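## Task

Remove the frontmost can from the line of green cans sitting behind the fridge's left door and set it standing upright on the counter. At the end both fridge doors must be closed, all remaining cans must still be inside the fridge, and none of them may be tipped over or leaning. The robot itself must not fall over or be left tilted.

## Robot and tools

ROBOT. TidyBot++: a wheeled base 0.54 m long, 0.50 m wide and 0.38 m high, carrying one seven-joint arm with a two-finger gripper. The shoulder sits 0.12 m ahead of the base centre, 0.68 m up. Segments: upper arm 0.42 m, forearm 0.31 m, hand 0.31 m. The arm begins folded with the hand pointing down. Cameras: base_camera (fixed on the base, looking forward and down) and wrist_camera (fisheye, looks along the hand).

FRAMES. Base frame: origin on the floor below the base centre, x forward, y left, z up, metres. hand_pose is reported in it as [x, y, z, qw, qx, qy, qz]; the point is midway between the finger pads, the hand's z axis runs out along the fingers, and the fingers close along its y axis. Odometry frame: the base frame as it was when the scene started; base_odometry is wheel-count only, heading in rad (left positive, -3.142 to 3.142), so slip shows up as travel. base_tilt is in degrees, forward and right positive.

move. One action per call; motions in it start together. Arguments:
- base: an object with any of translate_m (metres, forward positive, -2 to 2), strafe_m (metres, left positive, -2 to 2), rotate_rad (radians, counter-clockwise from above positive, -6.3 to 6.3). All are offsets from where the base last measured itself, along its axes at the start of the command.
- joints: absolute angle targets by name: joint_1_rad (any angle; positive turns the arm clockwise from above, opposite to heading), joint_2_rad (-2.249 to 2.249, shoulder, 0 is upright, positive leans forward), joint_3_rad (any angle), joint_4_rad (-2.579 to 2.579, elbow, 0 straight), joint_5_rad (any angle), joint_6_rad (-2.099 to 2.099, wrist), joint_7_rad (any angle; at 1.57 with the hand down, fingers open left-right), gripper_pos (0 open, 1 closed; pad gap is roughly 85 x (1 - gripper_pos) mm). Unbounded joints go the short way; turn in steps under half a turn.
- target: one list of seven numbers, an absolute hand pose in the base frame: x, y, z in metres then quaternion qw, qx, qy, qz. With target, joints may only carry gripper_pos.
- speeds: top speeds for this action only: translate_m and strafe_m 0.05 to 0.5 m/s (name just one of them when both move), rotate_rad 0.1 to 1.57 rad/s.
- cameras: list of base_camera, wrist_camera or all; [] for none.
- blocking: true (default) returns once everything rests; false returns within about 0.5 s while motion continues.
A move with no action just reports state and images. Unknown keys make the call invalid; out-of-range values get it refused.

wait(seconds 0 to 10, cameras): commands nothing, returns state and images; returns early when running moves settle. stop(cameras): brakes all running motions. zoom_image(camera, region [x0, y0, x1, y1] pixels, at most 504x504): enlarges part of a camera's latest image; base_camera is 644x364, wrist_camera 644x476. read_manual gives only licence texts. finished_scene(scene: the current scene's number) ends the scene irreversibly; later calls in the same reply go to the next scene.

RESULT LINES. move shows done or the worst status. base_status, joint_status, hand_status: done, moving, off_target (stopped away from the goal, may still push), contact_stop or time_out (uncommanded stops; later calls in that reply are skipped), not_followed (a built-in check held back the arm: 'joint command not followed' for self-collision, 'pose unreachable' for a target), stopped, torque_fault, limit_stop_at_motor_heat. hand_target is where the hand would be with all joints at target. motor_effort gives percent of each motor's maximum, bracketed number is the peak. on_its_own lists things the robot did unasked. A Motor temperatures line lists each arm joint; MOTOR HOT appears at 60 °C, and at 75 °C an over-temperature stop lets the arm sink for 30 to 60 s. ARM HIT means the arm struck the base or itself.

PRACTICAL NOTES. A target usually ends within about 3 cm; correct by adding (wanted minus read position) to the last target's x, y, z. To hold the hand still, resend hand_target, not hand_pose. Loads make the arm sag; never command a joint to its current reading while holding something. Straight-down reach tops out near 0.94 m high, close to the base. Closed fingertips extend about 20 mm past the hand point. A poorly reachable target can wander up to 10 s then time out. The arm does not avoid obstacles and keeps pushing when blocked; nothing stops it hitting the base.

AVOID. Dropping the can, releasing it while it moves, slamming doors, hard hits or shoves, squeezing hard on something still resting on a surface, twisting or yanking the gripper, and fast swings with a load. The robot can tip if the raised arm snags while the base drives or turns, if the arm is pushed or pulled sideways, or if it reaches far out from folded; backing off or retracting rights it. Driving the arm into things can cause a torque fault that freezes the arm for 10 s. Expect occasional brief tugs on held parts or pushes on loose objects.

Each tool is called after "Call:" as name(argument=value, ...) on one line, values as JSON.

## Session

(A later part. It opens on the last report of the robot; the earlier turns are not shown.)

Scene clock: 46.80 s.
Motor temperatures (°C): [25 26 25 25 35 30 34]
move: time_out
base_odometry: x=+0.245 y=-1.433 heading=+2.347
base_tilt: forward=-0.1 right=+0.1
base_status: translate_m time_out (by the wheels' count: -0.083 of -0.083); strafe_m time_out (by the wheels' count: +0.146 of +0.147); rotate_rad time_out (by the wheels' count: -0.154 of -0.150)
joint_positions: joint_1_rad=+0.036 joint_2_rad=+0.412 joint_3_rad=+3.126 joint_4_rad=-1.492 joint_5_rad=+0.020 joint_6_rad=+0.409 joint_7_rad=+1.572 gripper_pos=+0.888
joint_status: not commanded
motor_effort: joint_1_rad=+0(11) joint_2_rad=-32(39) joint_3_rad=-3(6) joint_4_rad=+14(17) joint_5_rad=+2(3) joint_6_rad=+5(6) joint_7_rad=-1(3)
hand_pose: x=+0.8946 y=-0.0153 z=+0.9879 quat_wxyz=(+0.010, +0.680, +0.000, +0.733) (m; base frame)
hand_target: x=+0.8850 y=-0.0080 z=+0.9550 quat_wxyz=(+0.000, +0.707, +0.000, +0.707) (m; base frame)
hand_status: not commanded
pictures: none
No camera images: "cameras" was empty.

Call:
move(joints={"gripper_pos":0.4}, cameras=[])

Call:
move(base={"translate_m":-0.2})

Scene clock: 47.70 s.
Motor temperatures (°C): [25 26 25 25 35 30 34]
move: done
base_odometry: x=+0.245 y=-1.433 heading=+2.347
base_tilt: forward=-0.1 right=+0.1
base_status: not commanded
joint_positions: joint_1_rad=+0.035 joint_2_rad=+0.412 joint_3_rad=+3.127 joint_4_rad=-1.543 joint_5_rad=+0.021 joint_6_rad=+0.396 joint_7_rad=+1.572 gripper_pos=+0.400
joint_status: all done
motor_effort: joint_1_rad=+1(3) joint_2_rad=-34(36) joint_3_rad=-1(5) joint_4_rad=+22(24) joint_5_rad=+0(2) joint_6_rad=+8(10) joint_7_rad=-1(2)
hand_pose: x=+0.8899 y=-0.0143 z=+0.9529 quat_wxyz=(+0.010, +0.703, +0.000, +0.711) (m; base frame)
hand_target: x=+0.8850 y=-0.0080 z=+0.9550 quat_wxyz=(+0.000, +0.707, +0.000, +0.707) (m; base frame)
hand_status: not commanded
pictures: none
No camera images: "cameras" was empty.

Scene clock: 50.73 s.
Motor temperatures (°C): [25 26 25 25 35 30 34]
move: time_out
base_odometry: x=+0.383 y=-1.575 heading=+2.351
base_tilt: forward=-0.1 right=+0.1
base_status: translate_m time_out (by the wheels' count: -0.198 of -0.200)
joint_positions: joint_1_rad=+0.030 joint_2_rad=+0.412 joint_3_rad=+3.127 joint_4_rad=-1.543 joint_5_rad=+0.021 joint_6_rad=+0.396 joint_7_rad=+1.572 gripper_pos=+0.400
joint_status: not commanded
motor_effort: joint_1_rad=+0(6) joint_2_rad=-34(38) joint_3_rad=-2(4) joint_4_rad=+22(23) joint_5_rad=+0(1) joint_6_rad=+9(9) joint_7_rad=-1(2)
hand_pose: x=+0.8899 y=-0.0105 z=+0.9531 quat_wxyz=(+0.008, +0.703, +0.002, +0.711) (m; base frame)
hand_target: x=+0.8850 y=-0.0080 z=+0.9550 quat_wxyz=(+0.000, +0.707, +0.000, +0.707) (m; base frame)
hand_status: not commanded
pictures: base_camera, wrist_camera
camera_calibration:
wrist_camera: T_world_to_cam=[[-0.0499313, -0.997019, 0.0588284, -0.0282215], [0.0477958, -0.0612197, -0.996979, 0.968854], [0.997608, -0.0469687, 0.0507101, -0.802425], [0, 0, 0, 1]] pos_world=[0.752789, -0.00651316, 1.00828]

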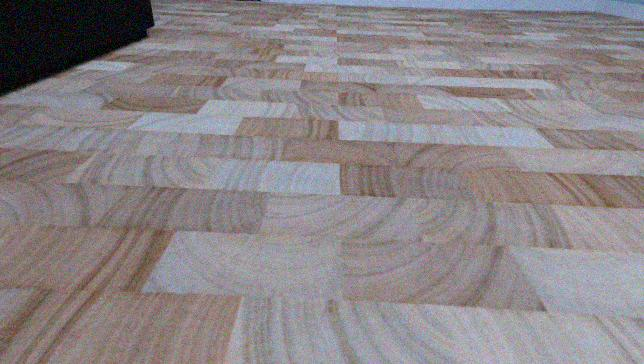

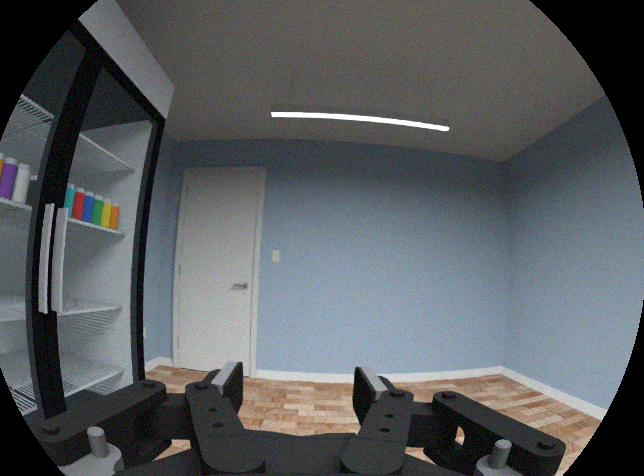

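Call:
zoom_image(camera="wrist_camera", region=[0, 100, 180, 400])

Scaled by 1.680.

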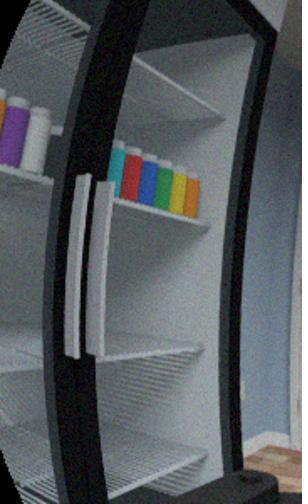

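Call:
move(joints={"joint_2_rad":-0.3,"joint_4_rad":-2.3}, cameras=[])

Call:
move(base={"translate_m":1.664,"strafe_m":-0.349,"rotate_rad":1.518})

Scene clock: 54.40 s.
Motor temperatures (°C): [25 26 25 25 35 30 34]
move: done
base_odometry: x=+0.383 y=-1.575 heading=+2.351
base_tilt: forward=-0.2 right=+0.1
base_status: not commanded
joint_positions: joint_1_rad=+0.030 joint_2_rad=-0.278 joint_3_rad=+3.127 joint_4_rad=-2.283 joint_5_rad=+0.021 joint_6_rad=+0.396 joint_7_rad=+1.572 gripper_pos=+0.400
joint_status: all done
motor_effort: joint_1_rad=+0(1) joint_2_rad=-9(36) joint_3_rad=+0(2) joint_4_rad=+21(23) joint_5_rad=+0(1) joint_6_rad=+8(9) joint_7_rad=-1(2)
hand_pose: x=+0.5997 y=-0.0027 z=+0.9421 quat_wxyz=(+0.011, +0.721, +0.006, +0.693) (m; base frame)
hand_target: x=+0.5912 y=-0.0002 z=+0.9359 quat_wxyz=(+0.003, +0.726, +0.003, +0.687) (m; base frame)
hand_status: not commanded
pictures: none
No camera images: "cameras" was empty.

Scene clock: 59.23 s.
Motor temperatures (°C): [25 26 25 25 35 30 34]
move: done
base_odometry: x=-0.539 y=-0.146 heading=-2.414
base_tilt: forward=-0.1 right=+0.1
base_status: done
joint_positions: joint_1_rad=+0.030 joint_2_rad=-0.288 joint_3_rad=+3.127 joint_4_rad=-2.285 joint_5_rad=+0.021 joint_6_rad=+0.396 joint_7_rad=+1.572 gripper_pos=+0.400
joint_status: not commanded
motor_effort: joint_1_rad=+0(2) joint_2_rad=-9(13) joint_3_rad=+0(2) joint_4_rad=+22(23) joint_5_rad=+0(1) joint_6_rad=+8(9) joint_7_rad=-1(2)
hand_pose: x=+0.5968 y=-0.0027 z=+0.9459 quat_wxyz=(+0.011, +0.718, +0.006, +0.696) (m; base frame)
hand_target: x=+0.5912 y=-0.0002 z=+0.9359 quat_wxyz=(+0.003, +0.726, +0.003, +0.687) (m; base frame)
hand_status: not commanded
pictures: base_camera, wrist_camera
camera_calibration:
wrist_camera: T_world_to_cam=[[-0.0467496, -0.996425, 0.070368, -0.047488], [0.00632697, -0.0707389, -0.997475, 1.0014], [0.998887, -0.0461863, 0.00961136, -0.47112], [0, 0, 0, 1]] pos_world=[0.46204, 0.00176035, 1.00674]

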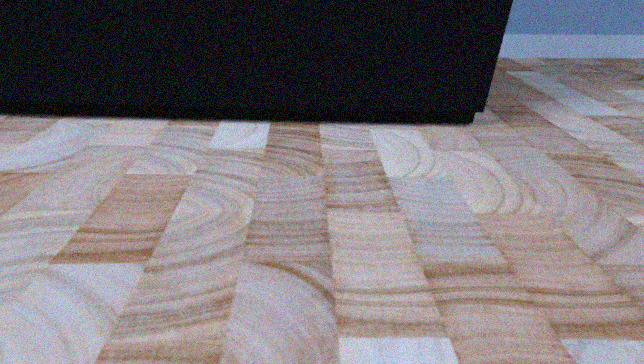

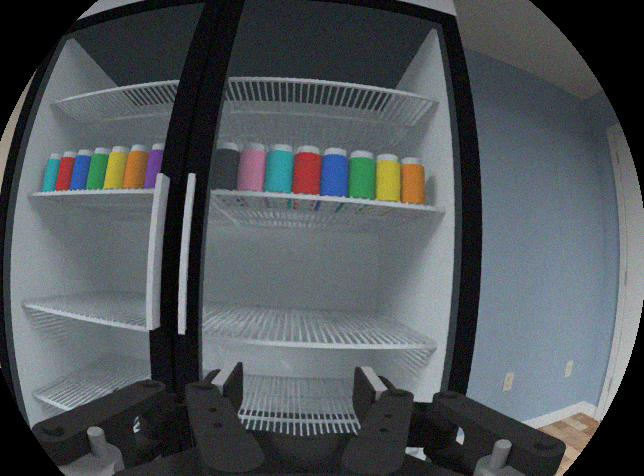

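Call:
move(base={"translate_m":0.215,"strafe_m":0.31}, joints={"joint_1_rad":0.009})

Scene clock: 61.50 s.
Motor temperatures (°C): [25 26 25 25 35 30 34]
move: done
base_odometry: x=-0.494 y=-0.521 heading=-2.414
base_tilt: forward=-0.2 right=+0.1
base_status: done
joint_positions: joint_1_rad=+0.018 joint_2_rad=-0.289 joint_3_rad=+3.127 joint_4_rad=-2.285 joint_5_rad=+0.021 joint_6_rad=+0.396 joint_7_rad=+1.572 gripper_pos=+0.400
joint_status: all done
motor_effort: joint_1_rad=+1(1) joint_2_rad=-9(11) joint_3_rad=+0(2) joint_4_rad=+22(22) joint_5_rad=+0(1) joint_6_rad=+8(9) joint_7_rad=-1(1)
hand_pose: x=+0.5963 y=+0.0032 z=+0.9463 quat_wxyz=(+0.007, +0.717, +0.010, +0.697) (m; base frame)
hand_target: x=+0.5911 y=+0.0097 z=+0.9359 quat_wxyz=(-0.004, +0.726, +0.011, +0.687) (m; base frame)
hand_status: not commanded
pictures: base_camera, wrist_camera
camera_calibration:
wrist_camera: T_world_to_cam=[[-0.0345724, -0.996922, 0.0703604, -0.0489344], [0.00810378, -0.0706799, -0.997466, 1.00112], [0.999369, -0.0339146, 0.0105224, -0.471585], [0, 0, 0, 1]] pos_world=[0.461483, 0.00598165, 1.00699]

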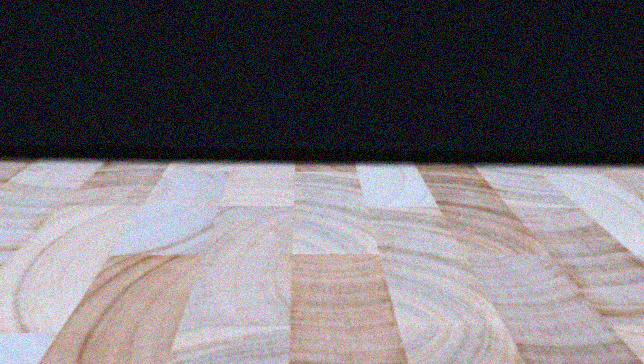

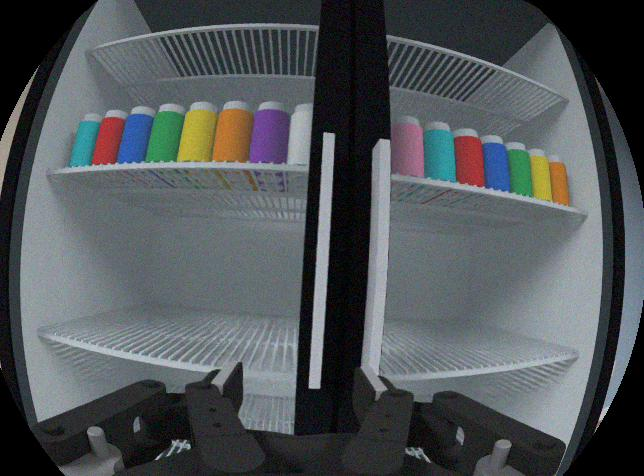

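Call:
move(target=[0.835, -0.010, 0.965, 0, 0.7071, 0, 0.7071], joints={"gripper_pos":0.5})

Call:
move(target=[0.885, -0.010, 0.955, 0, 0.7071, 0, 0.7071])

Scene clock: 63.43 s.
Motor temperatures (°C): [25 26 25 25 35 30 34]
move: done
base_odometry: x=-0.494 y=-0.521 heading=-2.414
base_tilt: forward=-0.2 right=+0.1
base_status: not commanded
joint_positions: joint_1_rad=+0.030 joint_2_rad=+0.267 joint_3_rad=+3.127 joint_4_rad=-1.695 joint_5_rad=+0.021 joint_6_rad=+0.396 joint_7_rad=+1.566 gripper_pos=+0.500
joint_status: all done
motor_effort: joint_1_rad=+1(2) joint_2_rad=-29(30) joint_3_rad=-1(4) joint_4_rad=+22(23) joint_5_rad=+0(1) joint_6_rad=+9(9) joint_7_rad=-1(2)
hand_pose: x=+0.8317 y=-0.0083 z=+0.9694 quat_wxyz=(+0.007, +0.705, +0.001, +0.709) (m; base frame)
hand_target: x=+0.8350 y=-0.0100 z=+0.9650 quat_wxyz=(+0.000, +0.707, +0.000, +0.707) (m; base frame)
hand_status: done (0.006 m and 0.8 deg from the pose sent, 0.240 m and 2.2 deg at the start)
pictures: base_camera, wrist_camera
camera_calibration:
wrist_camera: T_world_to_cam=[[-0.0482308, -0.997239, 0.0564643, -0.0290072], [0.0413275, -0.0584741, -0.997433, 0.993861], [0.997981, -0.0457734, 0.0440337, -0.738941], [0, 0, 0, 1]] pos_world=[0.694976, -0.00463589, 1.02549]

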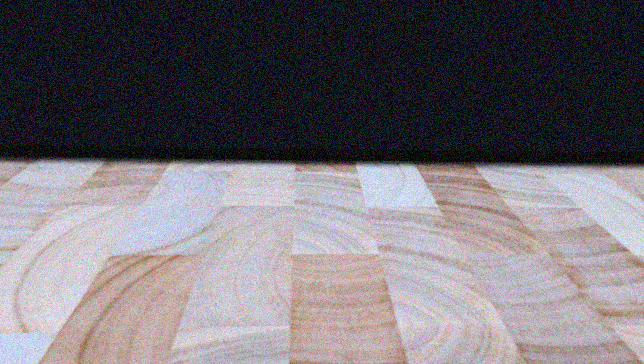

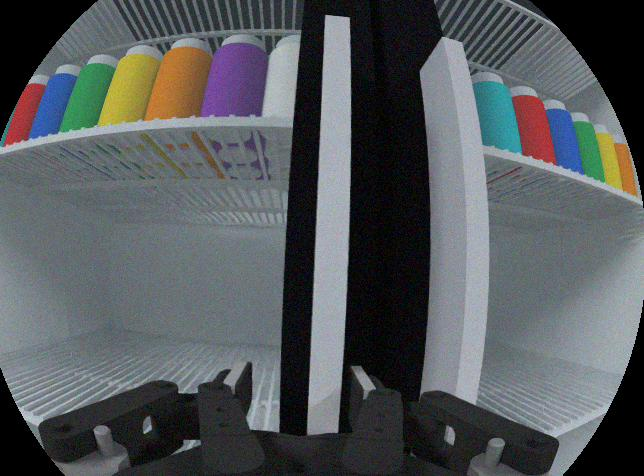

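Scene clock: 65.23 s.
Motor temperatures (°C): [25 26 25 25 35 30 34]
move: off_target
base_odometry: x=-0.494 y=-0.521 heading=-2.414
base_tilt: forward=-0.2 right=+0.1
base_status: not commanded
joint_positions: joint_1_rad=+0.031 joint_2_rad=+0.312 joint_3_rad=+3.126 joint_4_rad=-1.614 joint_5_rad=+0.022 joint_6_rad=+0.380 joint_7_rad=+1.566 gripper_pos=+0.500
joint_status: not commanded
motor_effort: joint_1_rad=+1(4) joint_2_rad=-14(30) joint_3_rad=+0(2) joint_4_rad=+37(39) joint_5_rad=+1(1) joint_6_rad=+13(13) joint_7_rad=-1(1)
hand_pose: x=+0.8538 y=-0.0091 z=+0.9809 quat_wxyz=(+0.007, +0.698, +0.001, +0.716) (m; base frame)
hand_target: x=+0.8850 y=-0.0100 z=+0.9550 quat_wxyz=(+0.000, +0.707, +0.000, +0.707) (m; base frame)
hand_status: off_target (0.041 m and 1.6 deg from the pose sent, 0.055 m and 0.8 deg at the start)
pictures: base_camera, wrist_camera
camera_calibration:
wrist_camera: T_world_to_cam=[[-0.0499063, -0.997235, 0.055059, -0.0266346], [0.0614792, -0.0580905, -0.996416, 0.986176], [0.99686, -0.0463425, 0.0642083, -0.780365], [0, 0, 0, 1]] pos_world=[0.715956, -0.00543761, 1.03421]

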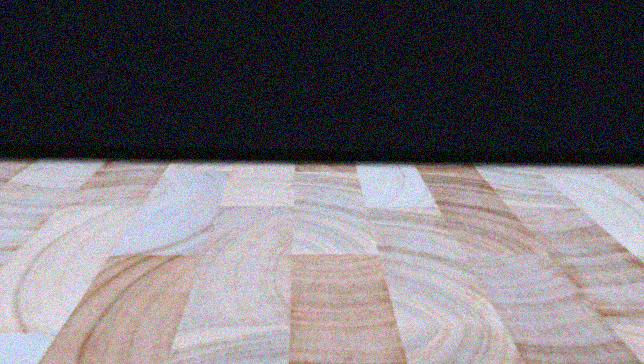

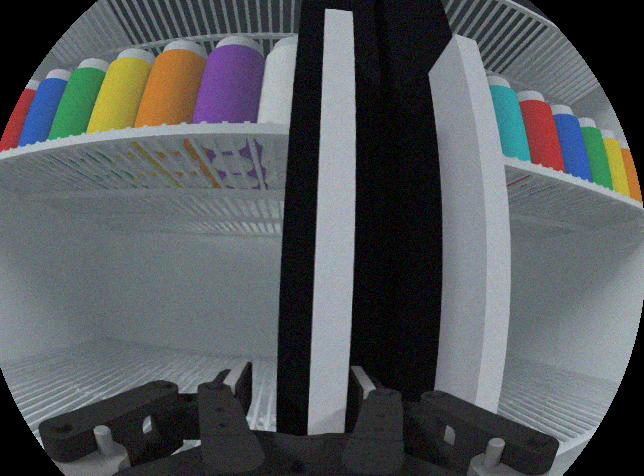

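Call:
move(target=[0.840, -0.012, 0.955, 0, 0.7071, 0, 0.7071], cameras=[])

Call:
move(target=[0.852, -0.03, 0.955, 0, 0.7071, 0, 0.7071], cameras=["wrist_camera"])

Scene clock: 66.43 s.
Motor temperatures (°C): [25 26 25 25 35 30 34]
move: done
base_odometry: x=-0.494 y=-0.521 heading=-2.414
base_tilt: forward=-0.1 right=+0.1
base_status: not commanded
joint_positions: joint_1_rad=+0.034 joint_2_rad=+0.310 joint_3_rad=+3.126 joint_4_rad=-1.679 joint_5_rad=+0.027 joint_6_rad=+0.405 joint_7_rad=+1.562 gripper_pos=+0.500
joint_status: not commanded
motor_effort: joint_1_rad=+0(2) joint_2_rad=-31(32) joint_3_rad=-1(2) joint_4_rad=+21(37) joint_5_rad=+0(1) joint_6_rad=+8(13) joint_7_rad=-1(1)
hand_pose: x=+0.8457 y=-0.0108 z=+0.9507 quat_wxyz=(+0.007, +0.712, +0.001, +0.702) (m; base frame)
hand_target: x=+0.8400 y=-0.0120 z=+0.9550 quat_wxyz=(+0.000, +0.707, +0.000, +0.707) (m; base frame)
hand_status: done (0.007 m and 1.1 deg from the pose sent, 0.030 m and 1.6 deg at the start)
pictures: none
No camera images: "cameras" was empty.

Scene clock: 67.30 s.
Motor temperatures (°C): [25 26 25 25 35 30 34]
move: done
base_odometry: x=-0.494 y=-0.521 heading=-2.414
base_tilt: forward=-0.1 right=+0.1
base_status: not commanded
joint_positions: joint_1_rad=+0.113 joint_2_rad=+0.316 joint_3_rad=+3.087 joint_4_rad=-1.656 joint_5_rad=+0.105 joint_6_rad=+0.405 joint_7_rad=+1.511 gripper_pos=+0.500
joint_status: not commanded
motor_effort: joint_1_rad=+0(3) joint_2_rad=-31(31) joint_3_rad=-2(2) joint_4_rad=+22(23) joint_5_rad=+0(1) joint_6_rad=+8(9) joint_7_rad=-1(2)
hand_pose: x=+0.8487 y=-0.0353 z=+0.9605 quat_wxyz=(+0.014, +0.706, +0.000, +0.708) (m; base frame)
hand_target: x=+0.8520 y=-0.0300 z=+0.9550 quat_wxyz=(+0.000, +0.707, +0.000, +0.707) (m; base frame)
hand_status: done (0.008 m and 1.6 deg from the pose sent, 0.021 m and 1.1 deg at the start)
pictures: wrist_camera
camera_calibration:
wrist_camera: T_world_to_cam=[[-0.060885, -0.996041, 0.0647651, -0.0517926], [0.0390231, -0.0672112, -0.996975, 0.983878], [0.997382, -0.0581735, 0.0429608, -0.7556], [0, 0, 0, 1]] pos_world=[0.712075, -0.0294159, 1.01672]

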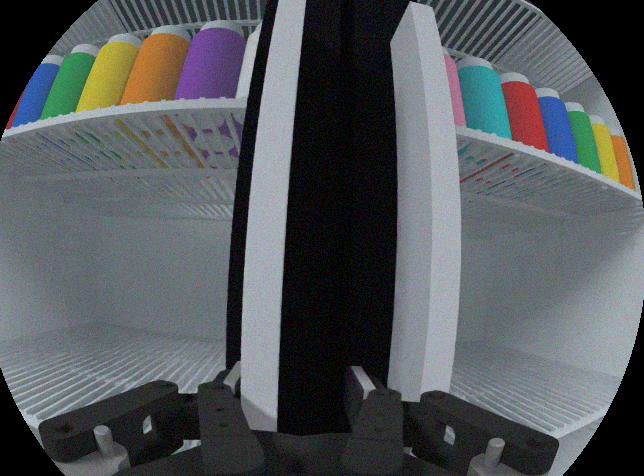

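Call:
move(target=[0.852, -0.015, 0.955, 0, 0.7071, 0, 0.7071], cameras=["wrist_camera"])

Scene clock: 68.20 s.
Motor temperatures (°C): [25 26 25 25 35 30 34]
move: done
base_odometry: x=-0.494 y=-0.521 heading=-2.414
base_tilt: forward=-0.1 right=+0.1
base_status: not commanded
joint_positions: joint_1_rad=+0.067 joint_2_rad=+0.316 joint_3_rad=+3.099 joint_4_rad=-1.656 joint_5_rad=+0.097 joint_6_rad=+0.405 joint_7_rad=+1.510 gripper_pos=+0.500
joint_status: not commanded
motor_effort: joint_1_rad=+0(2) joint_2_rad=-30(31) joint_3_rad=-1(3) joint_4_rad=+22(22) joint_5_rad=+0(0) joint_6_rad=+8(9) joint_7_rad=-1(2)
hand_pose: x=+0.8497 y=-0.0097 z=+0.9603 quat_wxyz=(+0.002, +0.706, +0.010, +0.708) (m; base frame)
hand_target: x=+0.8520 y=-0.0150 z=+0.9550 quat_wxyz=(+0.000, +0.707, +0.000, +0.707) (m; base frame)
hand_status: done (0.008 m and 1.2 deg from the pose sent, 0.021 m and 1.6 deg at the start)
pictures: wrist_camera
camera_calibration:
wrist_camera: T_world_to_cam=[[-0.0290253, -0.997688, 0.0614515, -0.0501399], [0.0410111, -0.0626143, -0.997195, 0.983988], [0.998737, -0.0264237, 0.0427337, -0.755742], [0, 0, 0, 1]] pos_world=[0.712978, -0.00838178, 1.0166]

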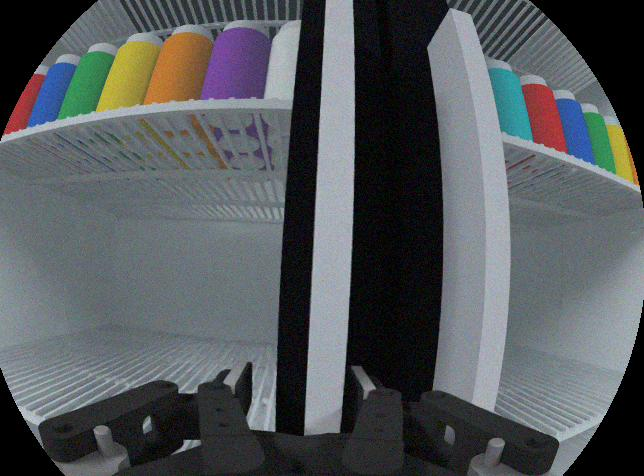

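Call:
move(base={"strafe_m":-0.013}, cameras=["wrist_camera"])

Scene clock: 68.83 s.
Motor temperatures (°C): [25 26 25 25 35 30 34]
move: done
base_odometry: x=-0.502 y=-0.511 heading=-2.414
base_tilt: forward=-0.1 right=+0.1
base_status: done
joint_positions: joint_1_rad=+0.065 joint_2_rad=+0.316 joint_3_rad=+3.101 joint_4_rad=-1.656 joint_5_rad=+0.097 joint_6_rad=+0.405 joint_7_rad=+1.510 gripper_pos=+0.500
joint_status: not commanded
motor_effort: joint_1_rad=+0(3) joint_2_rad=-31(32) joint_3_rad=-2(3) joint_4_rad=+22(23) joint_5_rad=+0(1) joint_6_rad=+8(9) joint_7_rad=-1(1)
hand_pose: x=+0.8498 y=-0.0098 z=+0.9603 quat_wxyz=(+0.002, +0.706, +0.010, +0.708) (m; base frame)
hand_target: x=+0.8520 y=-0.0150 z=+0.9550 quat_wxyz=(+0.000, +0.707, +0.000, +0.707) (m; base frame)
hand_status: not commanded
pictures: wrist_camera
camera_calibration:
wrist_camera: T_world_to_cam=[[-0.0293213, -0.997648, 0.0619653, -0.050454], [0.0409289, -0.0631382, -0.997165, 0.983953], [0.998732, -0.026702, 0.0426839, -0.755773], [0, 0, 0, 1]] pos_world=[0.713063, -0.00839084, 1.01655]

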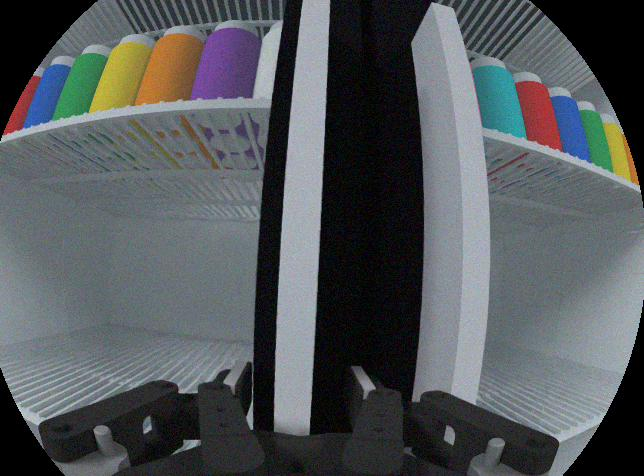

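Call:
move(joints={"gripper_pos":1.0}, cameras=[])

Call:
move(base={"translate_m":-0.07,"strafe_m":0.112,"rotate_rad":-0.12}, speeds={"translate_m":0.12,"rotate_rad":0.12}, cameras=[])

Call:
move(base={"translate_m":-0.11,"strafe_m":0.192,"rotate_rad":-0.2}, speeds={"translate_m":0.15,"rotate_rad":0.14})

Scene clock: 69.80 s.
Motor temperatures (°C): [25 26 25 25 35 30 34]
move: off_target
base_odometry: x=-0.502 y=-0.511 heading=-2.414
base_tilt: forward=-0.2 right=+0.1
base_status: not commanded
joint_positions: joint_1_rad=+0.061 joint_2_rad=+0.313 joint_3_rad=+3.104 joint_4_rad=-1.658 joint_5_rad=+0.095 joint_6_rad=+0.405 joint_7_rad=+1.510 gripper_pos=+0.881
joint_status: gripper_pos off_target (ended at +0.881, target +1.000)
motor_effort: joint_1_rad=+0(9) joint_2_rad=-28(31) joint_3_rad=-2(9) joint_4_rad=+23(25) joint_5_rad=+1(3) joint_6_rad=+9(9) joint_7_rad=+0(1)
hand_pose: x=+0.8487 y=-0.0087 z=+0.9608 quat_wxyz=(+0.001, +0.706, +0.010, +0.708) (m; base frame)
hand_target: x=+0.8520 y=-0.0150 z=+0.9550 quat_wxyz=(+0.000, +0.707, +0.000, +0.707) (m; base frame)
hand_status: not commanded
pictures: none
No camera images: "cameras" was empty.

Scene clock: 71.77 s.
Motor temperatures (°C): [25 26 25 25 35 30 34]
move: done
base_odometry: x=-0.375 y=-0.548 heading=-2.534
base_tilt: forward=-0.1 right=+0.1
base_status: done
joint_positions: joint_1_rad=+0.068 joint_2_rad=+0.331 joint_3_rad=+3.108 joint_4_rad=-1.643 joint_5_rad=+0.095 joint_6_rad=+0.420 joint_7_rad=+1.510 gripper_pos=+0.889
joint_status: not commanded
motor_effort: joint_1_rad=+0(8) joint_2_rad=-33(55) joint_3_rad=-2(5) joint_4_rad=+20(25) joint_5_rad=+2(3) joint_6_rad=+8(9) joint_7_rad=-1(2)
hand_pose: x=+0.8554 y=-0.0161 z=+0.9611 quat_wxyz=(+0.005, +0.702, +0.007, +0.712) (m; base frame)
hand_target: x=+0.8520 y=-0.0150 z=+0.9550 quat_wxyz=(+0.000, +0.707, +0.000, +0.707) (m; base frame)
hand_status: not commanded
pictures: none
No camera images: "cameras" was empty.

Scene clock: 73.83 s.
Motor temperatures (°C): [25 26 25 25 35 30 34]
move: done
base_odometry: x=-0.175 y=-0.643 heading=-2.735
base_tilt: forward=-0.1 right=+0.1
base_status: done
joint_positions: joint_1_rad=+0.068 joint_2_rad=+0.334 joint_3_rad=+3.113 joint_4_rad=-1.639 joint_5_rad=+0.093 joint_6_rad=+0.420 joint_7_rad=+1.510 gripper_pos=+0.889
joint_status: not commanded
motor_effort: joint_1_rad=-2(5) joint_2_rad=-33(36) joint_3_rad=-4(6) joint_4_rad=+18(21) joint_5_rad=+2(3) joint_6_rad=+7(9) joint_7_rad=-1(2)
hand_pose: x=+0.8567 y=-0.0199 z=+0.9610 quat_wxyz=(+0.007, +0.702, +0.004, +0.713) (m; base frame)
hand_target: x=+0.8520 y=-0.0150 z=+0.9550 quat_wxyz=(+0.000, +0.707, +0.000, +0.707) (m; base frame)
hand_status: not commanded
pictures: base_camera, wrist_camera
camera_calibration:
wrist_camera: T_world_to_cam=[[-0.0451526, -0.997138, 0.0606354, -0.0455866], [0.0521836, -0.0629688, -0.99665, 0.973652], [0.997616, -0.0418371, 0.0548774, -0.774027], [0, 0, 0, 1]] pos_world=[0.719315, -0.0165295, 1.01563]

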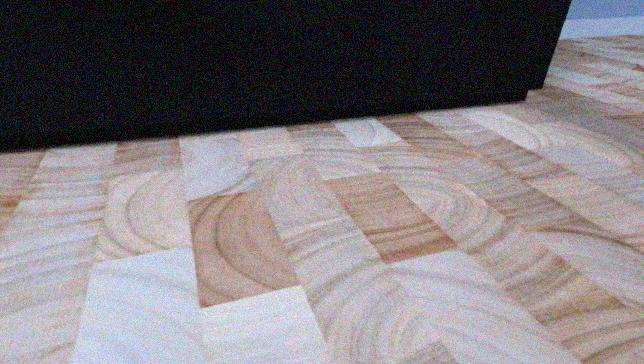

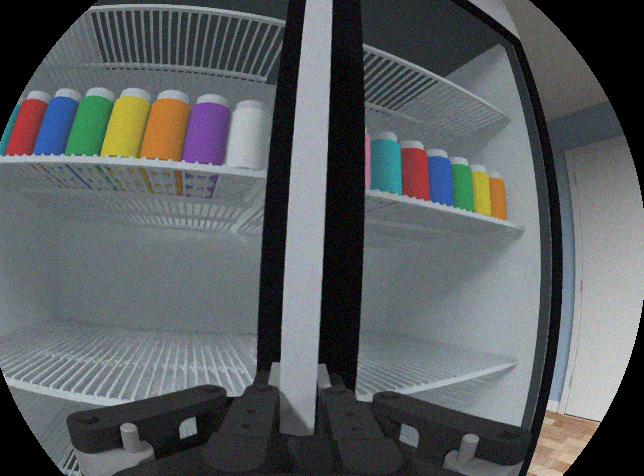

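Call:
move(joints={"gripper_pos":0.5}, blocking=false)

Call:
wait(seconds=0.3, cameras=["wrist_camera"])

Call:
wait(seconds=0.3, cameras=["wrist_camera"])

Call:
wait(seconds=0.5, cameras=["wrist_camera"])

Scene clock: 74.43 s.
Motor temperatures (°C): [25 26 25 25 35 30 34]
move: moving
base_odometry: x=-0.175 y=-0.643 heading=-2.735
base_tilt: forward=-0.1 right=+0.1
base_status: not commanded
joint_positions: joint_1_rad=+0.067 joint_2_rad=+0.334 joint_3_rad=+3.113 joint_4_rad=-1.648 joint_5_rad=+0.093 joint_6_rad=+0.420 joint_7_rad=+1.510 gripper_pos=+0.502
joint_status: gripper_pos moving
motor_effort: joint_1_rad=+0(2) joint_2_rad=-31(33) joint_3_rad=-2(4) joint_4_rad=+22(22) joint_5_rad=+0(2) joint_6_rad=+9(9) joint_7_rad=-1(1)
hand_pose: x=+0.8557 y=-0.0192 z=+0.9561 quat_wxyz=(+0.006, +0.704, +0.005, +0.710) (m; base frame)
hand_target: x=+0.8520 y=-0.0150 z=+0.9550 quat_wxyz=(+0.000, +0.707, +0.000, +0.707) (m; base frame)
hand_status: not commanded
pictures: base_camera, wrist_camera
camera_calibration:
wrist_camera: T_world_to_cam=[[-0.0436976, -0.997201, 0.0606667, -0.0458728], [0.0440481, -0.0625887, -0.997067, 0.976203], [0.998073, -0.0408972, 0.0466598, -0.765257], [0, 0, 0, 1]] pos_world=[0.718778, -0.0159419, 1.01183]

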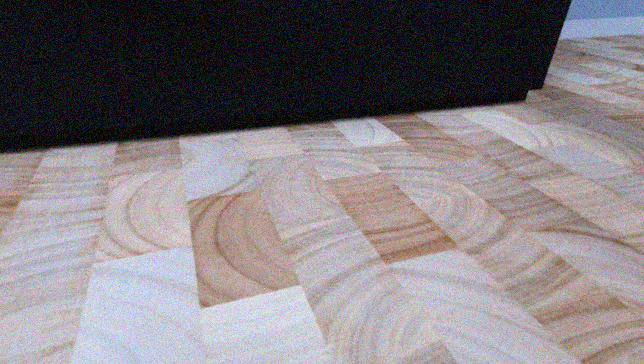

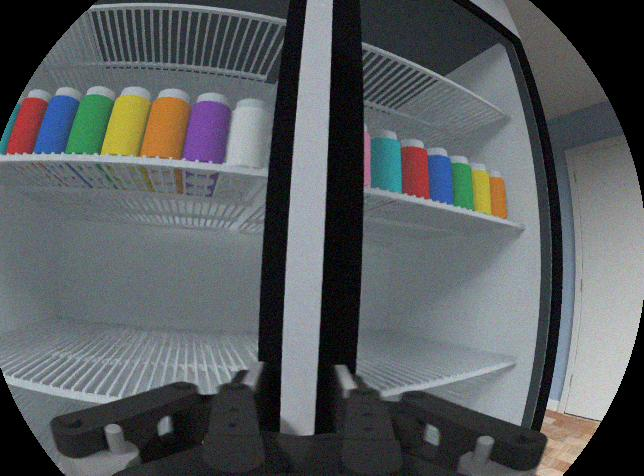

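Scene clock: 74.73 s.
Motor temperatures (°C): [25 26 25 25 35 30 34]
earlier move: moving
base_odometry: x=-0.175 y=-0.643 heading=-2.735
base_tilt: forward=-0.1 right=+0.1
base_status: not commanded
joint_positions: joint_1_rad=+0.067 joint_2_rad=+0.334 joint_3_rad=+3.113 joint_4_rad=-1.648 joint_5_rad=+0.093 joint_6_rad=+0.420 joint_7_rad=+1.510 gripper_pos=+0.500
joint_status: gripper_pos moving
motor_effort: joint_1_rad=+0(2) joint_2_rad=-31(33) joint_3_rad=-2(4) joint_4_rad=+22(22) joint_5_rad=+0(2) joint_6_rad=+9(9) joint_7_rad=-1(1)
hand_pose: x=+0.8557 y=-0.0192 z=+0.9561 quat_wxyz=(+0.006, +0.704, +0.005, +0.710) (m; base frame)
hand_target: x=+0.8520 y=-0.0150 z=+0.9550 quat_wxyz=(+0.000, +0.707, +0.000, +0.707) (m; base frame)
hand_status: not commanded
wait: 0.30 s; no rest
pictures: wrist_camera
camera_calibration:
wrist_camera: T_world_to_cam=[[-0.0436976, -0.997201, 0.0606667, -0.0458728], [0.0440481, -0.0625887, -0.997067, 0.976203], [0.998073, -0.0408972, 0.0466598, -0.765257], [0, 0, 0, 1]] pos_world=[0.718778, -0.0159419, 1.01183]

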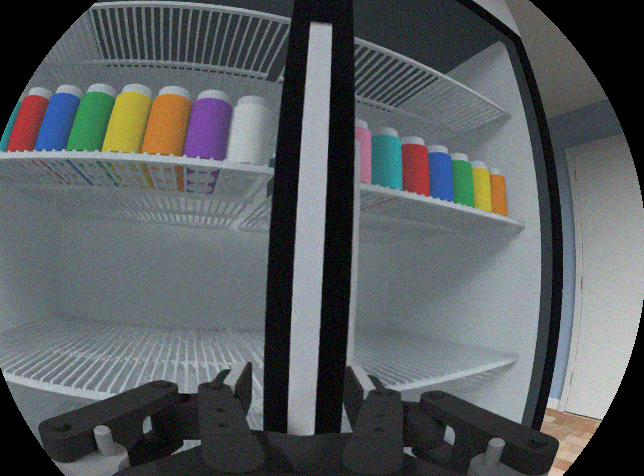

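Scene clock: 74.77 s.
Motor temperatures (°C): [25 26 25 25 35 30 34]
earlier move: done
base_odometry: x=-0.175 y=-0.643 heading=-2.735
base_tilt: forward=-0.1 right=+0.2
base_status: not commanded
joint_positions: joint_1_rad=+0.067 joint_2_rad=+0.334 joint_3_rad=+3.113 joint_4_rad=-1.648 joint_5_rad=+0.093 joint_6_rad=+0.420 joint_7_rad=+1.510 gripper_pos=+0.500
joint_status: all done
motor_effort: joint_1_rad=+1(2) joint_2_rad=-31(33) joint_3_rad=-1(4) joint_4_rad=+22(22) joint_5_rad=+0(2) joint_6_rad=+9(9) joint_7_rad=-1(1)
hand_pose: x=+0.8557 y=-0.0192 z=+0.9561 quat_wxyz=(+0.006, +0.704, +0.005, +0.710) (m; base frame)
hand_target: x=+0.8520 y=-0.0150 z=+0.9550 quat_wxyz=(+0.000, +0.707, +0.000, +0.707) (m; base frame)
hand_status: not commanded
wait: 0.03 of 0.3 s (the move ended)
pictures: wrist_camera
camera_calibration:
wrist_camera: T_world_to_cam=[[-0.0436976, -0.997201, 0.0606667, -0.0458728], [0.0440481, -0.0625887, -0.997067, 0.976203], [0.998073, -0.0408972, 0.0466598, -0.765257], [0, 0, 0, 1]] pos_world=[0.718778, -0.0159419, 1.01183]

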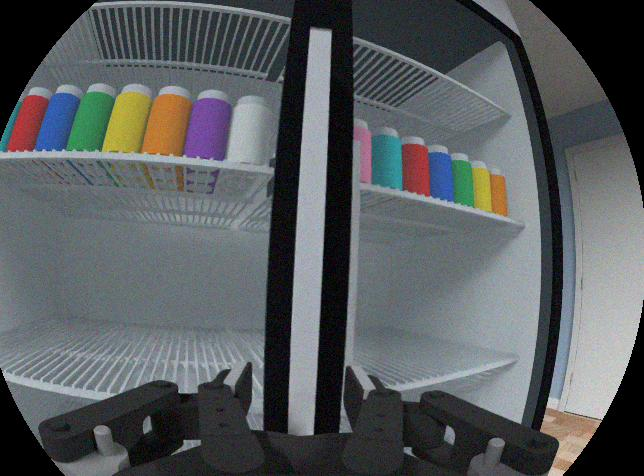

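Scene clock: 75.27 s.
Motor temperatures (°C): [25 26 25 25 35 30 34]
base_odometry: x=-0.175 y=-0.643 heading=-2.735
base_tilt: forward=-0.1 right=+0.1
base_status: not commanded
joint_positions: joint_1_rad=+0.067 joint_2_rad=+0.334 joint_3_rad=+3.113 joint_4_rad=-1.648 joint_5_rad=+0.093 joint_6_rad=+0.420 joint_7_rad=+1.510 gripper_pos=+0.500
joint_status: all done
motor_effort: joint_1_rad=+0(2) joint_2_rad=-31(33) joint_3_rad=-1(4) joint_4_rad=+22(22) joint_5_rad=+0(2) joint_6_rad=+9(9) joint_7_rad=-1(1)
hand_pose: x=+0.8557 y=-0.0192 z=+0.9561 quat_wxyz=(+0.006, +0.704, +0.005, +0.710) (m; base frame)
hand_target: x=+0.8520 y=-0.0150 z=+0.9550 quat_wxyz=(+0.000, +0.707, +0.000, +0.707) (m; base frame)
hand_status: not commanded
wait: 0.50 s; at rest by 0.27 s
pictures: wrist_camera
camera_calibration:
wrist_camera: T_world_to_cam=[[-0.0436976, -0.997201, 0.0606667, -0.0458728], [0.0440481, -0.0625887, -0.997067, 0.976203], [0.998073, -0.0408972, 0.0466598, -0.765257], [0, 0, 0, 1]] pos_world=[0.718778, -0.0159419, 1.01183]

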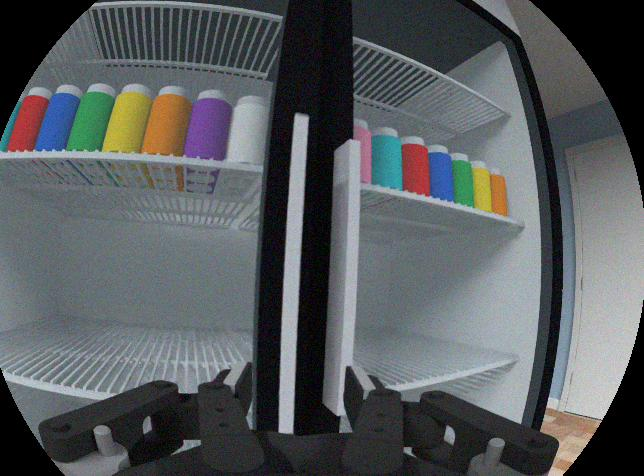

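Call:
move(joints={"joint_2_rad":0.1,"joint_4_rad":-1.9}, cameras=[])

Call:
move(base={"translate_m":0.248,"strafe_m":-0.25,"rotate_rad":0.321})

Scene clock: 77.87 s.
Motor temperatures (°C): [24 26 25 25 35 30 34]
move: done
base_odometry: x=-0.175 y=-0.643 heading=-2.735
base_tilt: forward=-0.1 right=+0.1
base_status: not commanded
joint_positions: joint_1_rad=+0.067 joint_2_rad=+0.117 joint_3_rad=+3.113 joint_4_rad=-1.880 joint_5_rad=+0.093 joint_6_rad=+0.420 joint_7_rad=+1.510 gripper_pos=+0.500
joint_status: all done
motor_effort: joint_1_rad=+1(1) joint_2_rad=-24(33) joint_3_rad=-1(2) joint_4_rad=+22(23) joint_5_rad=+0(0) joint_6_rad=+8(9) joint_7_rad=-1(1)
hand_pose: x=+0.7652 y=-0.0130 z=+0.9673 quat_wxyz=(+0.008, +0.710, +0.007, +0.704) (m; base frame)
hand_target: x=+0.7576 y=-0.0093 z=+0.9641 quat_wxyz=(+0.002, +0.713, +0.003, +0.701) (m; base frame)
hand_status: not commanded
pictures: none
No camera images: "cameras" was empty.

Scene clock: 80.03 s.
Motor temperatures (°C): [24 26 25 25 35 30 34]
move: done
base_odometry: x=-0.502 y=-0.512 heading=-2.413
base_tilt: forward=-0.2 right=+0.1
base_status: done
joint_positions: joint_1_rad=+0.063 joint_2_rad=+0.114 joint_3_rad=+3.110 joint_4_rad=-1.883 joint_5_rad=+0.093 joint_6_rad=+0.420 joint_7_rad=+1.510 gripper_pos=+0.500
joint_status: not commanded
motor_effort: joint_1_rad=+0(4) joint_2_rad=-23(27) joint_3_rad=-1(3) joint_4_rad=+21(22) joint_5_rad=+0(1) joint_6_rad=+9(9) joint_7_rad=-1(2)
hand_pose: x=+0.7637 y=-0.0080 z=+0.9678 quat_wxyz=(+0.005, +0.710, +0.010, +0.704) (m; base frame)
hand_target: x=+0.7576 y=-0.0093 z=+0.9641 quat_wxyz=(+0.002, +0.713, +0.003, +0.701) (m; base frame)
hand_status: not commanded
pictures: base_camera, wrist_camera
camera_calibration:
wrist_camera: T_world_to_cam=[[-0.0335535, -0.997223, 0.0664827, -0.0528529], [0.0299045, -0.0674921, -0.997272, 1.00357], [0.998989, -0.0314738, 0.032086, -0.660077], [0, 0, 0, 1]] pos_world=[0.627625, -0.00574835, 1.02552]

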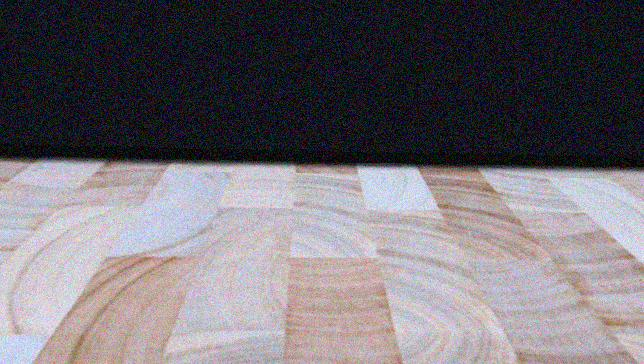

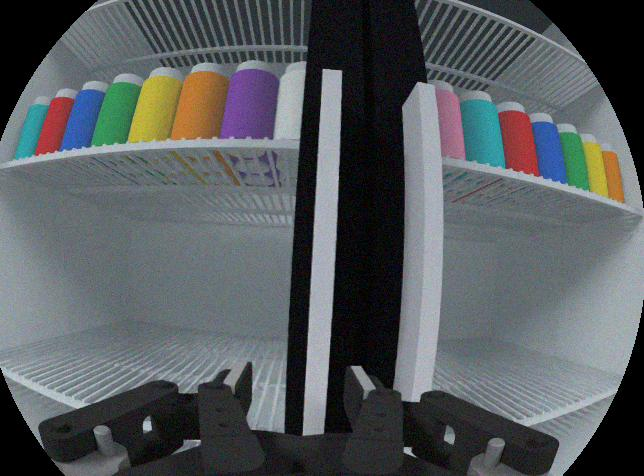

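Call:
move(base={"translate_m":0.084,"strafe_m":-0.008}, speeds={"translate_m":0.1}, cameras=["wrist_camera"])

Scene clock: 81.37 s.
Motor temperatures (°C): [24 26 25 25 35 30 34]
move: done
base_odometry: x=-0.570 y=-0.562 heading=-2.413
base_tilt: forward=-0.1 right=+0.1
base_status: done
joint_positions: joint_1_rad=+0.063 joint_2_rad=+0.107 joint_3_rad=+3.110 joint_4_rad=-1.890 joint_5_rad=+0.093 joint_6_rad=+0.420 joint_7_rad=+1.510 gripper_pos=+0.500
joint_status: not commanded
motor_effort: joint_1_rad=+0(2) joint_2_rad=-23(26) joint_3_rad=-1(2) joint_4_rad=+21(26) joint_5_rad=+0(0) joint_6_rad=+9(9) joint_7_rad=-1(2)
hand_pose: x=+0.7608 y=-0.0079 z=+0.9678 quat_wxyz=(+0.005, +0.710, +0.010, +0.704) (m; base frame)
hand_target: x=+0.7576 y=-0.0093 z=+0.9641 quat_wxyz=(+0.002, +0.713, +0.003, +0.701) (m; base frame)
hand_status: not commanded
pictures: wrist_camera
camera_calibration:
wrist_camera: T_world_to_cam=[[-0.0335034, -0.99721, 0.0666993, -0.0530371], [0.0294545, -0.0676929, -0.997271, 1.00407], [0.999004, -0.0314474, 0.0316403, -0.65677], [0, 0, 0, 1]] pos_world=[0.624765, -0.00557475, 1.02564]

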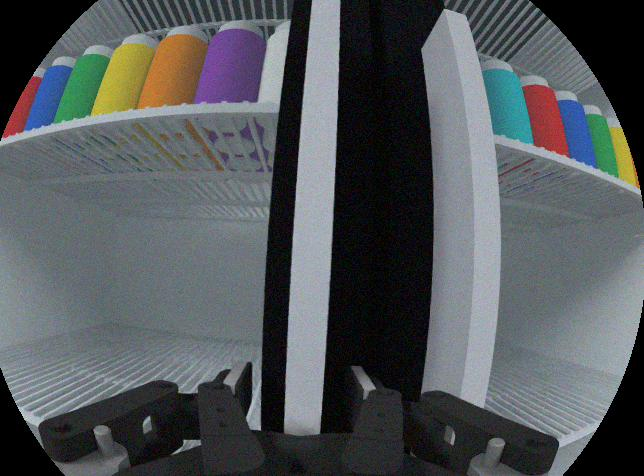

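Call:
move(joints={"gripper_pos":1.0}, cameras=[])

Call:
move(base={"translate_m":-0.071,"strafe_m":0.101,"rotate_rad":-0.12}, speeds={"translate_m":0.12,"rotate_rad":0.12}, cameras=[])

Call:
move(base={"translate_m":-0.11,"strafe_m":0.172,"rotate_rad":-0.2}, speeds={"translate_m":0.15,"rotate_rad":0.14}, cameras=[])

Call:
move(base={"translate_m":-0.11,"strafe_m":0.172,"rotate_rad":-0.2}, speeds={"translate_m":0.15,"rotate_rad":0.14}, cameras=[])

Call:
move(base={"translate_m":-0.11,"strafe_m":0.172,"rotate_rad":-0.2}, speeds={"translate_m":0.15,"rotate_rad":0.14})

Scene clock: 82.47 s.
Motor temperatures (°C): [24 26 25 25 35 30 34]
move: off_target
base_odometry: x=-0.570 y=-0.562 heading=-2.413
base_tilt: forward=-0.1 right=+0.1
base_status: not commanded
joint_positions: joint_1_rad=+0.065 joint_2_rad=+0.102 joint_3_rad=+3.111 joint_4_rad=-1.894 joint_5_rad=+0.092 joint_6_rad=+0.420 joint_7_rad=+1.510 gripper_pos=+0.880
joint_status: gripper_pos off_target (ended at +0.880, target +1.000)
motor_effort: joint_1_rad=-1(4) joint_2_rad=-19(23) joint_3_rad=-1(6) joint_4_rad=+23(25) joint_5_rad=+2(3) joint_6_rad=+9(9) joint_7_rad=+0(1)
hand_pose: x=+0.7591 y=-0.0101 z=+0.9687 quat_wxyz=(+0.006, +0.709, +0.008, +0.705) (m; base frame)
hand_target: x=+0.7576 y=-0.0093 z=+0.9641 quat_wxyz=(+0.002, +0.713, +0.003, +0.701) (m; base frame)
hand_status: not commanded
pictures: none
No camera images: "cameras" was empty.

Scene clock: 84.47 s.
Motor temperatures (°C): [24 26 25 25 35 30 34]
move: done
base_odometry: x=-0.450 y=-0.590 heading=-2.534
base_tilt: forward=-0.2 right=+0.1
base_status: done
joint_positions: joint_1_rad=+0.067 joint_2_rad=+0.109 joint_3_rad=+3.113 joint_4_rad=-1.886 joint_5_rad=+0.091 joint_6_rad=+0.420 joint_7_rad=+1.510 gripper_pos=+0.889
joint_status: not commanded
motor_effort: joint_1_rad=-1(5) joint_2_rad=-26(52) joint_3_rad=-3(5) joint_4_rad=+19(25) joint_5_rad=+2(4) joint_6_rad=+8(9) joint_7_rad=+0(1)
hand_pose: x=+0.7621 y=-0.0130 z=+0.9688 quat_wxyz=(+0.007, +0.709, +0.006, +0.705) (m; base frame)
hand_target: x=+0.7576 y=-0.0093 z=+0.9641 quat_wxyz=(+0.002, +0.713, +0.003, +0.701) (m; base frame)
hand_status: not commanded
pictures: none
No camera images: "cameras" was empty.

Scene clock: 86.40 s.
Motor temperatures (°C): [24 26 25 25 35 30 34]
move: done
base_odometry: x=-0.261 y=-0.668 heading=-2.734
base_tilt: forward=-0.2 right=+0.1
base_status: done
joint_positions: joint_1_rad=+0.068 joint_2_rad=+0.113 joint_3_rad=+3.114 joint_4_rad=-1.882 joint_5_rad=+0.090 joint_6_rad=+0.420 joint_7_rad=+1.510 gripper_pos=+0.889
joint_status: not commanded
motor_effort: joint_1_rad=+0(6) joint_2_rad=-26(29) joint_3_rad=-1(7) joint_4_rad=+18(22) joint_5_rad=+2(4) joint_6_rad=+7(9) joint_7_rad=+0(1)
hand_pose: x=+0.7637 y=-0.0145 z=+0.9687 quat_wxyz=(+0.008, +0.709, +0.005, +0.705) (m; base frame)
hand_target: x=+0.7576 y=-0.0093 z=+0.9641 quat_wxyz=(+0.002, +0.713, +0.003, +0.701) (m; base frame)
hand_status: not commanded
pictures: none
No camera images: "cameras" was empty.

Scene clock: 88.33 s.
Motor temperatures (°C): [24 26 25 25 35 30 34]
move: done
base_odometry: x=-0.092 y=-0.783 heading=-2.935
base_tilt: forward=-0.1 right=+0.1
base_status: done
joint_positions: joint_1_rad=+0.066 joint_2_rad=+0.117 joint_3_rad=+3.115 joint_4_rad=-1.877 joint_5_rad=+0.088 joint_6_rad=+0.420 joint_7_rad=+1.510 gripper_pos=+0.889
joint_status: not commanded
motor_effort: joint_1_rad=-1(6) joint_2_rad=-27(29) joint_3_rad=-3(8) joint_4_rad=+18(21) joint_5_rad=+3(5) joint_6_rad=+6(9) joint_7_rad=-1(1)
hand_pose: x=+0.7655 y=-0.0141 z=+0.9687 quat_wxyz=(+0.007, +0.709, +0.005, +0.705) (m; base frame)
hand_target: x=+0.7576 y=-0.0093 z=+0.9641 quat_wxyz=(+0.002, +0.713, +0.003, +0.701) (m; base frame)
hand_status: not commanded
pictures: none
No camera images: "cameras" was empty.

Scene clock: 90.27 s.
Motor temperatures (°C): [24 26 25 25 35 30 34]
move: done
base_odometry: x=+0.051 y=-0.928 heading=-3.135
base_tilt: forward=-0.1 right=+0.1
base_status: done
joint_positions: joint_1_rad=+0.063 joint_2_rad=+0.122 joint_3_rad=+3.116 joint_4_rad=-1.872 joint_5_rad=+0.087 joint_6_rad=+0.420 joint_7_rad=+1.510 gripper_pos=+0.889
joint_status: not commanded
motor_effort: joint_1_rad=+0(5) joint_2_rad=-28(31) joint_3_rad=-2(7) joint_4_rad=+17(20) joint_5_rad=+3(5) joint_6_rad=+6(8) joint_7_rad=-1(1)
hand_pose: x=+0.7675 y=-0.0127 z=+0.9688 quat_wxyz=(+0.006, +0.709, +0.005, +0.705) (m; base frame)
hand_target: x=+0.7576 y=-0.0093 z=+0.9641 quat_wxyz=(+0.002, +0.713, +0.003, +0.701) (m; base frame)
hand_status: not commanded
pictures: base_camera, wrist_camera
camera_calibration:
wrist_camera: T_world_to_cam=[[-0.0422864, -0.99722, 0.0613524, -0.0458272], [0.0320586, -0.0627301, -0.997516, 1.00283], [0.998591, -0.0402145, 0.0346221, -0.666276], [0, 0, 0, 1]] pos_world=[0.63125, -0.00958648, 1.02621]

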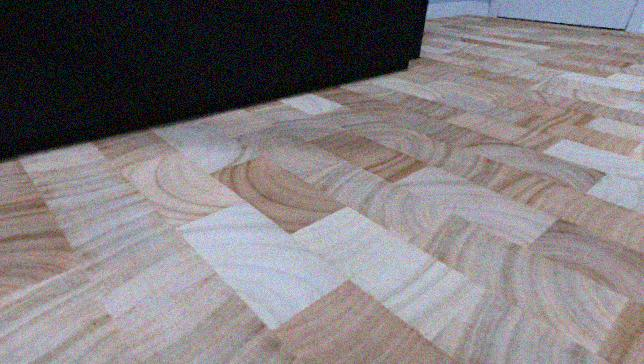

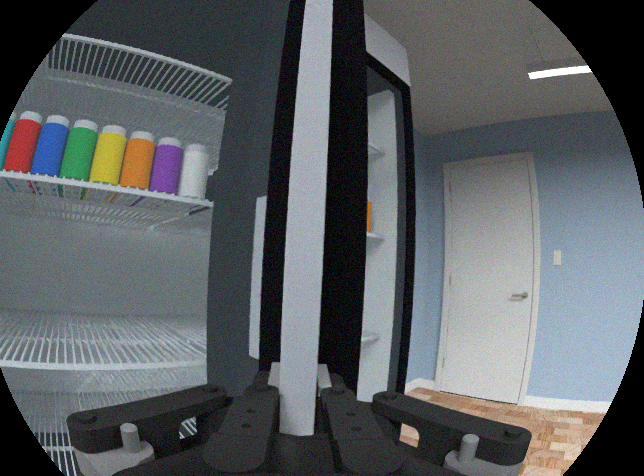

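Call:
move(base={"translate_m":-0.11,"strafe_m":0.172,"rotate_rad":-0.2}, speeds={"translate_m":0.15,"rotate_rad":0.14}, cameras=[])

Call:
move(base={"translate_m":-0.11,"strafe_m":0.172,"rotate_rad":-0.2}, speeds={"translate_m":0.15,"rotate_rad":0.14})

Scene clock: 92.70 s.
Motor temperatures (°C): [24 26 25 25 35 30 34]
move: done
base_odometry: x=+0.162 y=-1.100 heading=+2.948
base_tilt: forward=-0.1 right=+0.1
base_status: done
joint_positions: joint_1_rad=+0.059 joint_2_rad=+0.125 joint_3_rad=+3.114 joint_4_rad=-1.869 joint_5_rad=+0.085 joint_6_rad=+0.420 joint_7_rad=+1.510 gripper_pos=+0.889
joint_status: not commanded
motor_effort: joint_1_rad=+0(7) joint_2_rad=-30(32) joint_3_rad=-3(6) joint_4_rad=+16(20) joint_5_rad=+3(5) joint_6_rad=+5(7) joint_7_rad=-1(1)
hand_pose: x=+0.7690 y=-0.0096 z=+0.9689 quat_wxyz=(+0.004, +0.709, +0.006, +0.706) (m; base frame)
hand_target: x=+0.7576 y=-0.0093 z=+0.9641 quat_wxyz=(+0.002, +0.713, +0.003, +0.701) (m; base frame)
hand_status: not commanded
pictures: none
No camera images: "cameras" was empty.

Scene clock: 94.63 s.
Motor temperatures (°C): [24 26 25 25 35 30 34]
move: done
base_odometry: x=+0.237 y=-1.290 heading=+2.747
base_tilt: forward=-0.1 right=+0.1
base_status: done
joint_positions: joint_1_rad=+0.055 joint_2_rad=+0.130 joint_3_rad=+3.113 joint_4_rad=-1.864 joint_5_rad=+0.084 joint_6_rad=+0.420 joint_7_rad=+1.510 gripper_pos=+0.889
joint_status: not commanded
motor_effort: joint_1_rad=+3(6) joint_2_rad=-30(32) joint_3_rad=+0(6) joint_4_rad=+15(17) joint_5_rad=+3(5) joint_6_rad=+5(6) joint_7_rad=-1(2)
hand_pose: x=+0.7709 y=-0.0059 z=+0.9689 quat_wxyz=(+0.001, +0.708, +0.007, +0.706) (m; base frame)
hand_target: x=+0.7576 y=-0.0093 z=+0.9641 quat_wxyz=(+0.002, +0.713, +0.003, +0.701) (m; base frame)
hand_status: not commanded
pictures: base_camera, wrist_camera
camera_calibration:
wrist_camera: T_world_to_cam=[[-0.0322105, -0.997814, 0.0576999, -0.0431416], [0.0336531, -0.0587798, -0.997704, 1.00224], [0.998914, -0.0301948, 0.0354729, -0.670439], [0, 0, 0, 1]] pos_world=[0.634593, -0.00437962, 1.02621]

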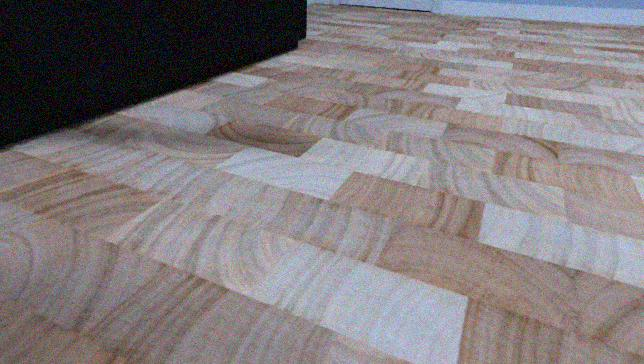

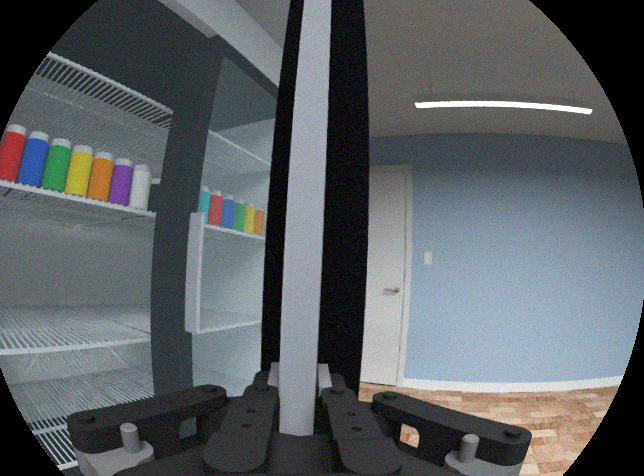

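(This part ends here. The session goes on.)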